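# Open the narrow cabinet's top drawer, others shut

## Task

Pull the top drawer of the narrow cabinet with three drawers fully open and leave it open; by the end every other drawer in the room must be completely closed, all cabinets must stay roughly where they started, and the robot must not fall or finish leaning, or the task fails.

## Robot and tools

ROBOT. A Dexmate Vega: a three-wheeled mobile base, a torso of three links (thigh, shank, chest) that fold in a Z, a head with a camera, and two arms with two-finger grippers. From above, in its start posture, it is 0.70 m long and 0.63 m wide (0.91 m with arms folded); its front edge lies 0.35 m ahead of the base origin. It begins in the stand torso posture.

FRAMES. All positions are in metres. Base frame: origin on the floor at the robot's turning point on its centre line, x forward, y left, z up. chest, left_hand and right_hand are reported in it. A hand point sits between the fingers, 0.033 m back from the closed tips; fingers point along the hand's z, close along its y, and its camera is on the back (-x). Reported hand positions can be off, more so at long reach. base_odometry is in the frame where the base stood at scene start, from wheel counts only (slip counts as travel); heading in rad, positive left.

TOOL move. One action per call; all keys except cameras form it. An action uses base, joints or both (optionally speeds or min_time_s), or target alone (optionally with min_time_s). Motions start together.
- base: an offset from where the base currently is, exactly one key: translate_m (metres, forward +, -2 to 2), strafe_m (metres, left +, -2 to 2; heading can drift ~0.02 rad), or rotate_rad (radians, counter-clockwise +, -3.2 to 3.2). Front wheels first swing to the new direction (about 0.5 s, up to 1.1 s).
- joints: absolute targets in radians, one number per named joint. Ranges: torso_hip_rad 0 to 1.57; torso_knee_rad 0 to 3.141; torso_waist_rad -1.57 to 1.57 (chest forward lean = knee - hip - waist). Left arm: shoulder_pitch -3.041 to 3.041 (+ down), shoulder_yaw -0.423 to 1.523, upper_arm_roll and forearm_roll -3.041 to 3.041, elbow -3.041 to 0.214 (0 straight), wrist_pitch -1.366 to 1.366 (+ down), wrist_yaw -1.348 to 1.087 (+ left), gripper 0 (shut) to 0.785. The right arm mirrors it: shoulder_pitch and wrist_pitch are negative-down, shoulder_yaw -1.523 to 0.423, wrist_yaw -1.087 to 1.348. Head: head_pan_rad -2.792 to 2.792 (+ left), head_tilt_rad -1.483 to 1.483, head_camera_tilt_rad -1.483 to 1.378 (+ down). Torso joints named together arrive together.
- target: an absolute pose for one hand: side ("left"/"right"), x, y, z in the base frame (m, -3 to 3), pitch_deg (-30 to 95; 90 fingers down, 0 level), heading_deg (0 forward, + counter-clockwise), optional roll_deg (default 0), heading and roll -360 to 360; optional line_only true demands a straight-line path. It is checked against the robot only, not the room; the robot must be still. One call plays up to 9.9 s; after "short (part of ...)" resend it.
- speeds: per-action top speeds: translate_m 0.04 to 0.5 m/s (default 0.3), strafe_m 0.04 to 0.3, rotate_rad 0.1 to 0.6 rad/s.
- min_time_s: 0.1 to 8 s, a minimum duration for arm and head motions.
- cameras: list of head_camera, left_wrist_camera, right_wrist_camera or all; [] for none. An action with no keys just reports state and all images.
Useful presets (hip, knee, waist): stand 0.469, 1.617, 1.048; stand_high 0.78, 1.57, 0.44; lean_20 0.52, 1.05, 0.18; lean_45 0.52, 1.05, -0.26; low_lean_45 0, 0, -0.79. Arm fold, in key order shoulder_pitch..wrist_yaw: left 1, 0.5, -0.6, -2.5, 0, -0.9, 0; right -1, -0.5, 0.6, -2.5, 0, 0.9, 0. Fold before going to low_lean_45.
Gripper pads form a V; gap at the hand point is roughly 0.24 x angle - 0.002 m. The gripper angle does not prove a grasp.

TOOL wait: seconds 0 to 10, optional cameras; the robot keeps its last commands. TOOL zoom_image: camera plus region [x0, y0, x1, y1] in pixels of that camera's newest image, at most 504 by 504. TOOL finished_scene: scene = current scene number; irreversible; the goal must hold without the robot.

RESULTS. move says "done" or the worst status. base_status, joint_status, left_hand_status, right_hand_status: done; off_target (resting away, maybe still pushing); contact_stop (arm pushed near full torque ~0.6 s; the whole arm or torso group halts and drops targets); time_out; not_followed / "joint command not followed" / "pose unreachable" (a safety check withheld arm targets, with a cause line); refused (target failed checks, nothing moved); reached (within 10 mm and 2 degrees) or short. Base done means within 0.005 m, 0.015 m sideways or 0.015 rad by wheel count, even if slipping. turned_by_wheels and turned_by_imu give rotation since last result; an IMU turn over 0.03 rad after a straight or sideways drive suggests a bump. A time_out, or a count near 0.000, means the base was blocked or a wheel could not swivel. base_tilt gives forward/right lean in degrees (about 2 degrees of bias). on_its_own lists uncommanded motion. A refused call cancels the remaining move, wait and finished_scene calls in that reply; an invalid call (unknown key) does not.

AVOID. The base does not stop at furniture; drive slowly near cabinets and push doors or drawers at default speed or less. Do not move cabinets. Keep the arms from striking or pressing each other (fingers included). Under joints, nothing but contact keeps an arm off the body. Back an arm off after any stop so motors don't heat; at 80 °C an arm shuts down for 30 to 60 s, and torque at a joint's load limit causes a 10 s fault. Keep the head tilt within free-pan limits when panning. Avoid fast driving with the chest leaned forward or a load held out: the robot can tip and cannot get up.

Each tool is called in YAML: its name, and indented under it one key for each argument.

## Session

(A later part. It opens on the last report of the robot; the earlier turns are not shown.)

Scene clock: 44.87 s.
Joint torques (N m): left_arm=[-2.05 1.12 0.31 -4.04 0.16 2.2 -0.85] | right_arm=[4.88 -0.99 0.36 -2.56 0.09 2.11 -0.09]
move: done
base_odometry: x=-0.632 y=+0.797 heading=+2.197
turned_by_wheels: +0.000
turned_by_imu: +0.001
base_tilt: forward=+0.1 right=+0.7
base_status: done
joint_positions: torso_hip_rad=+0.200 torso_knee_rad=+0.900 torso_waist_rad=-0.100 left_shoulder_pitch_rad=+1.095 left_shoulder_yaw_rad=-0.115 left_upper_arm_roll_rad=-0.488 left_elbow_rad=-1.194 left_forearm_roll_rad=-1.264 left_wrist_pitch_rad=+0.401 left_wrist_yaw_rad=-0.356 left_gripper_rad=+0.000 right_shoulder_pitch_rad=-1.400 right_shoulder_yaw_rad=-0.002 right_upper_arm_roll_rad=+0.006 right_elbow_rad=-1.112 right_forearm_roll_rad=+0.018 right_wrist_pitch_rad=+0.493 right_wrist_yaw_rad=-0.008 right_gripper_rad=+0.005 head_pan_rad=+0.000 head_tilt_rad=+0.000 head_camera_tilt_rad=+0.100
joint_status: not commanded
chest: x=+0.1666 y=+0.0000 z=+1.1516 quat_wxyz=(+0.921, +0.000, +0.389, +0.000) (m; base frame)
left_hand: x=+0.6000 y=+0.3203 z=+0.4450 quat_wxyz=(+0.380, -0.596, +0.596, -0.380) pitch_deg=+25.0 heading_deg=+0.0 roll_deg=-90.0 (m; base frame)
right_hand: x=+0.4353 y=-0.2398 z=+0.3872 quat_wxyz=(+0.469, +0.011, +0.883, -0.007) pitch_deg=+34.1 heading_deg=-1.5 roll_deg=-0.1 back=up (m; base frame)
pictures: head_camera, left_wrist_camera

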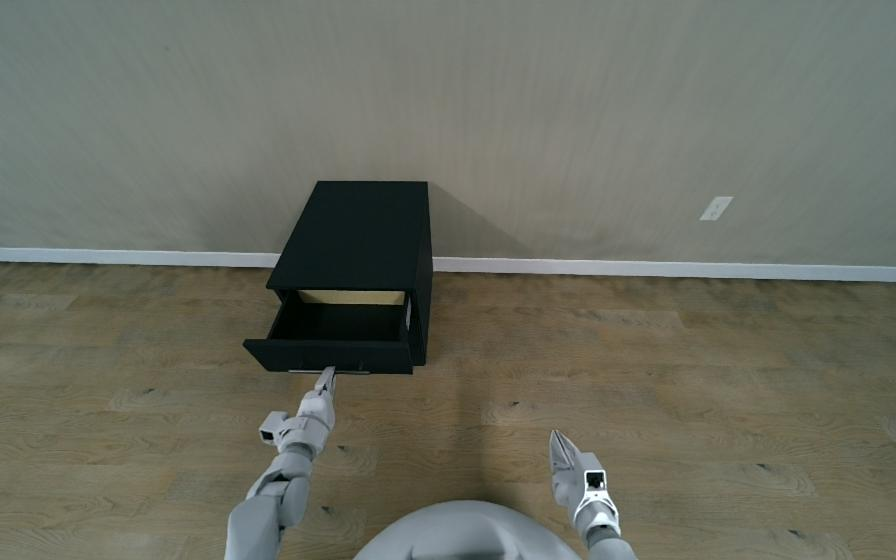

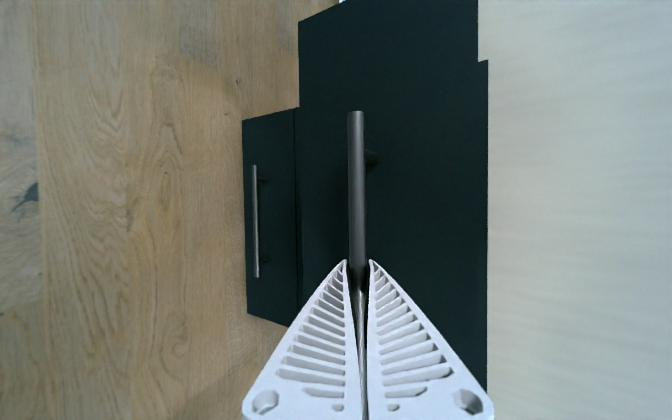

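move:
  base: {"translate_m": -0.12}
  speeds: {"translate_m": 0.1}
  cameras: ["head_camera", "left_wrist_camera"]

Scene clock: 47.20 s.
Joint torques (N m): left_arm=[-2.71 -1.88 2.38 -3.51 0.33 3.11 -0.76] | right_arm=[6.53 -1.27 0.3 -1.71 -0.1 2.59 0.09]
move: done
base_odometry: x=-0.561 y=+0.700 heading=+2.196
turned_by_wheels: -0.001
turned_by_imu: -0.001
base_tilt: forward=+0.1 right=+0.7
base_status: done
joint_positions: torso_hip_rad=+0.200 torso_knee_rad=+0.900 torso_waist_rad=-0.100 left_shoulder_pitch_rad=+1.095 left_shoulder_yaw_rad=-0.115 left_upper_arm_roll_rad=-0.489 left_elbow_rad=-1.194 left_forearm_roll_rad=-1.264 left_wrist_pitch_rad=+0.401 left_wrist_yaw_rad=-0.356 left_gripper_rad=+0.000 right_shoulder_pitch_rad=-1.400 right_shoulder_yaw_rad=-0.002 right_upper_arm_roll_rad=+0.006 right_elbow_rad=-1.112 right_forearm_roll_rad=+0.018 right_wrist_pitch_rad=+0.493 right_wrist_yaw_rad=-0.008 right_gripper_rad=+0.005 head_pan_rad=+0.000 head_tilt_rad=+0.000 head_camera_tilt_rad=+0.100
joint_status: not commanded
chest: x=+0.1666 y=+0.0000 z=+1.1516 quat_wxyz=(+0.921, +0.000, +0.389, +0.000) (m; base frame)
left_hand: x=+0.6000 y=+0.3206 z=+0.4450 quat_wxyz=(+0.380, -0.597, +0.596, -0.380) pitch_deg=+25.0 heading_deg=+0.1 roll_deg=-90.0 (m; base frame)
right_hand: x=+0.4353 y=-0.2398 z=+0.3872 quat_wxyz=(+0.469, +0.011, +0.883, -0.007) pitch_deg=+34.1 heading_deg=-1.5 roll_deg=-0.1 back=up (m; base frame)
pictures: head_camera, left_wrist_camera

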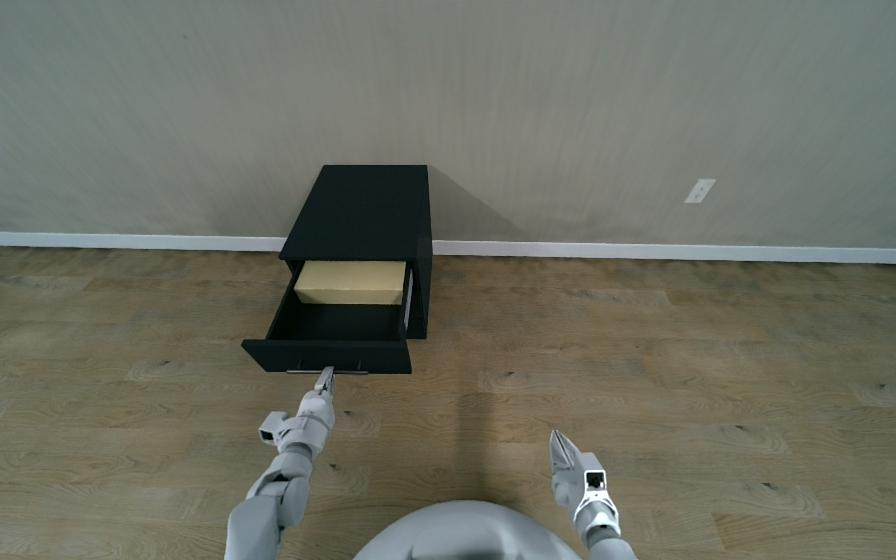

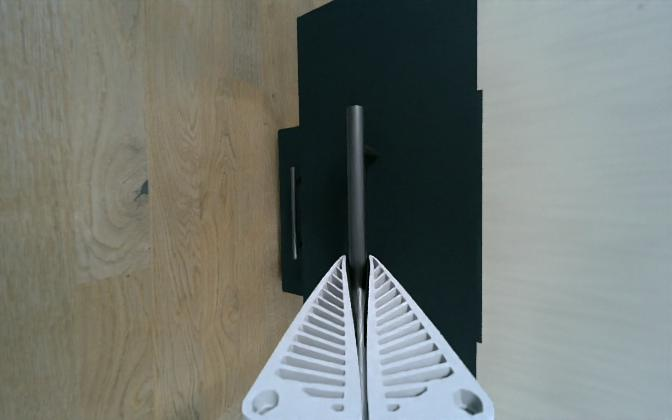

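move:
  base: {"translate_m": -0.08}
  speeds: {"translate_m": 0.08}
  cameras: ["head_camera", "left_wrist_camera"]

Scene clock: 49.37 s.
Joint torques (N m): left_arm=[-1.41 0.57 2.51 -2.37 0.38 1.72 -0.58] | right_arm=[4.62 -1.42 0.21 -3.3 0.24 2.36 0.05]
move: done
base_odometry: x=-0.515 y=+0.635 heading=+2.196
turned_by_wheels: -0.001
turned_by_imu: -0.001
base_tilt: forward=+0.0 right=+0.8
base_status: done
joint_positions: torso_hip_rad=+0.200 torso_knee_rad=+0.900 torso_waist_rad=-0.100 left_shoulder_pitch_rad=+1.095 left_shoulder_yaw_rad=-0.115 left_upper_arm_roll_rad=-0.489 left_elbow_rad=-1.194 left_forearm_roll_rad=-1.264 left_wrist_pitch_rad=+0.401 left_wrist_yaw_rad=-0.356 left_gripper_rad=+0.000 right_shoulder_pitch_rad=-1.400 right_shoulder_yaw_rad=-0.002 right_upper_arm_roll_rad=+0.006 right_elbow_rad=-1.112 right_forearm_roll_rad=+0.018 right_wrist_pitch_rad=+0.493 right_wrist_yaw_rad=-0.008 right_gripper_rad=+0.005 head_pan_rad=+0.000 head_tilt_rad=+0.000 head_camera_tilt_rad=+0.100
joint_status: not commanded
chest: x=+0.1666 y=+0.0000 z=+1.1516 quat_wxyz=(+0.921, +0.000, +0.389, +0.000) (m; base frame)
left_hand: x=+0.6000 y=+0.3205 z=+0.4451 quat_wxyz=(+0.380, -0.596, +0.596, -0.380) pitch_deg=+25.0 heading_deg=+0.1 roll_deg=-90.0 (m; base frame)
right_hand: x=+0.4353 y=-0.2398 z=+0.3872 quat_wxyz=(+0.469, +0.011, +0.883, -0.007) pitch_deg=+34.1 heading_deg=-1.5 roll_deg=-0.1 back=up (m; base frame)
pictures: head_camera, left_wrist_camera

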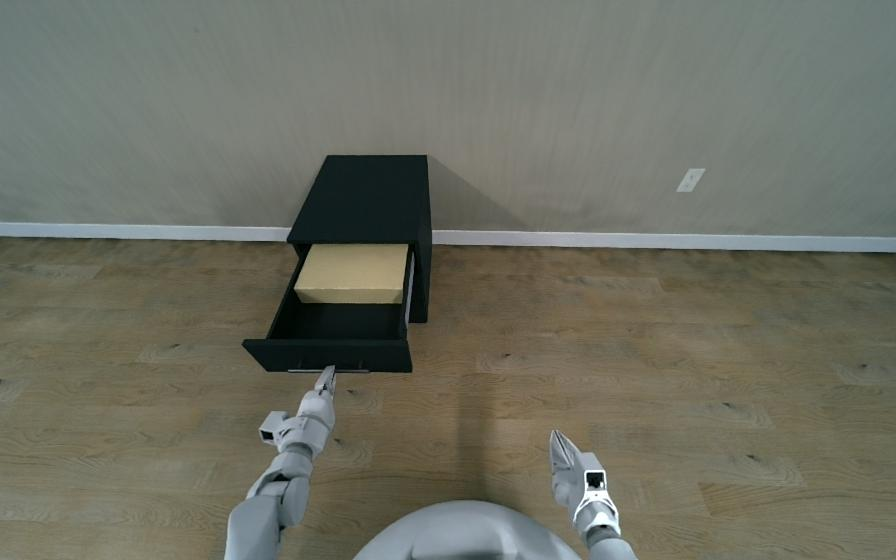

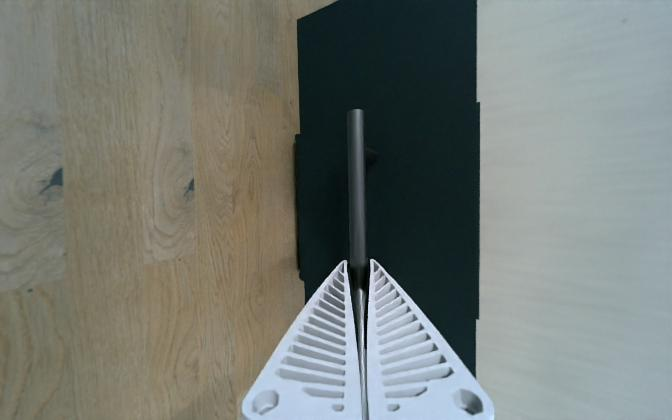

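move:
  base: {"translate_m": -0.05}
  speeds: {"translate_m": 0.06}
  cameras: ["head_camera", "left_wrist_camera"]

Scene clock: 50.97 s.
Joint torques (N m): left_arm=[-1.4 -0.9 2.04 -5.81 -0.48 0.1 -0.47] | right_arm=[6.6 -0.31 0.78 -2.8 0.28 2.26 -0.04]
move: done
base_odometry: x=-0.486 y=+0.594 heading=+2.195
turned_by_wheels: -0.001
turned_by_imu: -0.001
base_tilt: forward=+0.1 right=+0.8
base_status: done
joint_positions: torso_hip_rad=+0.200 torso_knee_rad=+0.900 torso_waist_rad=-0.100 left_shoulder_pitch_rad=+1.095 left_shoulder_yaw_rad=-0.115 left_upper_arm_roll_rad=-0.489 left_elbow_rad=-1.194 left_forearm_roll_rad=-1.264 left_wrist_pitch_rad=+0.402 left_wrist_yaw_rad=-0.356 left_gripper_rad=+0.000 right_shoulder_pitch_rad=-1.400 right_shoulder_yaw_rad=-0.002 right_upper_arm_roll_rad=+0.006 right_elbow_rad=-1.112 right_forearm_roll_rad=+0.018 right_wrist_pitch_rad=+0.493 right_wrist_yaw_rad=-0.008 right_gripper_rad=+0.005 head_pan_rad=+0.000 head_tilt_rad=+0.000 head_camera_tilt_rad=+0.100
joint_status: not commanded
chest: x=+0.1665 y=+0.0000 z=+1.1516 quat_wxyz=(+0.921, +0.000, +0.389, +0.000) (m; base frame)
left_hand: x=+0.6000 y=+0.3202 z=+0.4450 quat_wxyz=(+0.380, -0.596, +0.596, -0.380) pitch_deg=+25.0 heading_deg=+0.0 roll_deg=-90.0 (m; base frame)
right_hand: x=+0.4353 y=-0.2398 z=+0.3872 quat_wxyz=(+0.469, +0.011, +0.883, -0.007) pitch_deg=+34.1 heading_deg=-1.5 roll_deg=-0.1 back=up (m; base frame)
pictures: head_camera, left_wrist_camera

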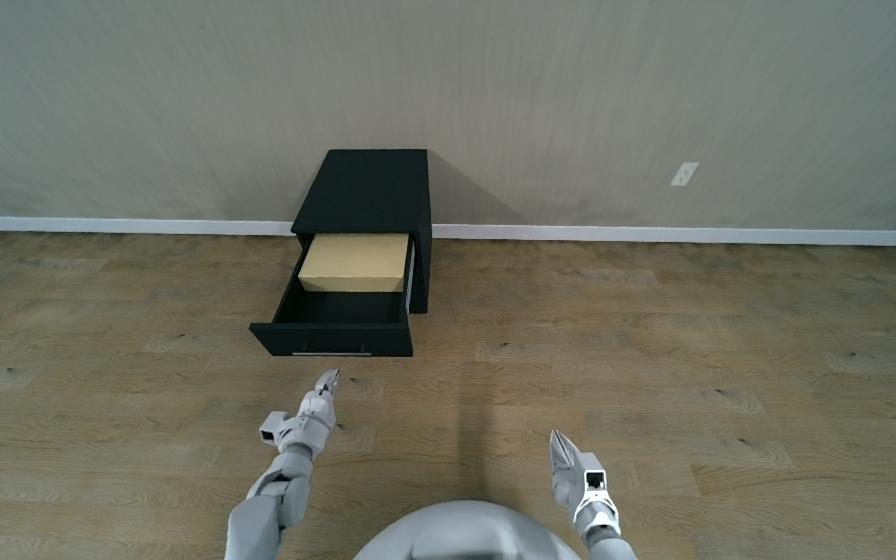

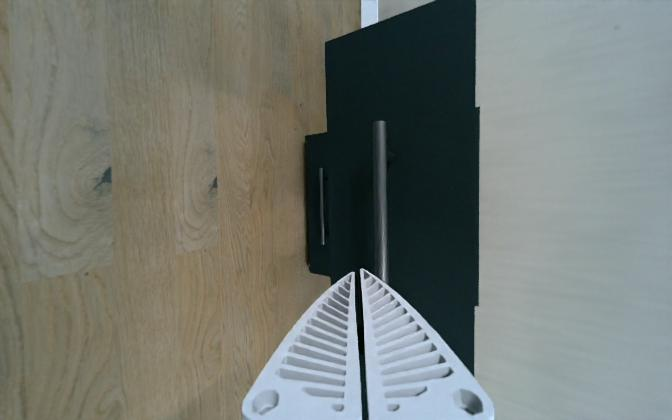

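finished_scene:
  scene: 1

The scene is finished: the task was done.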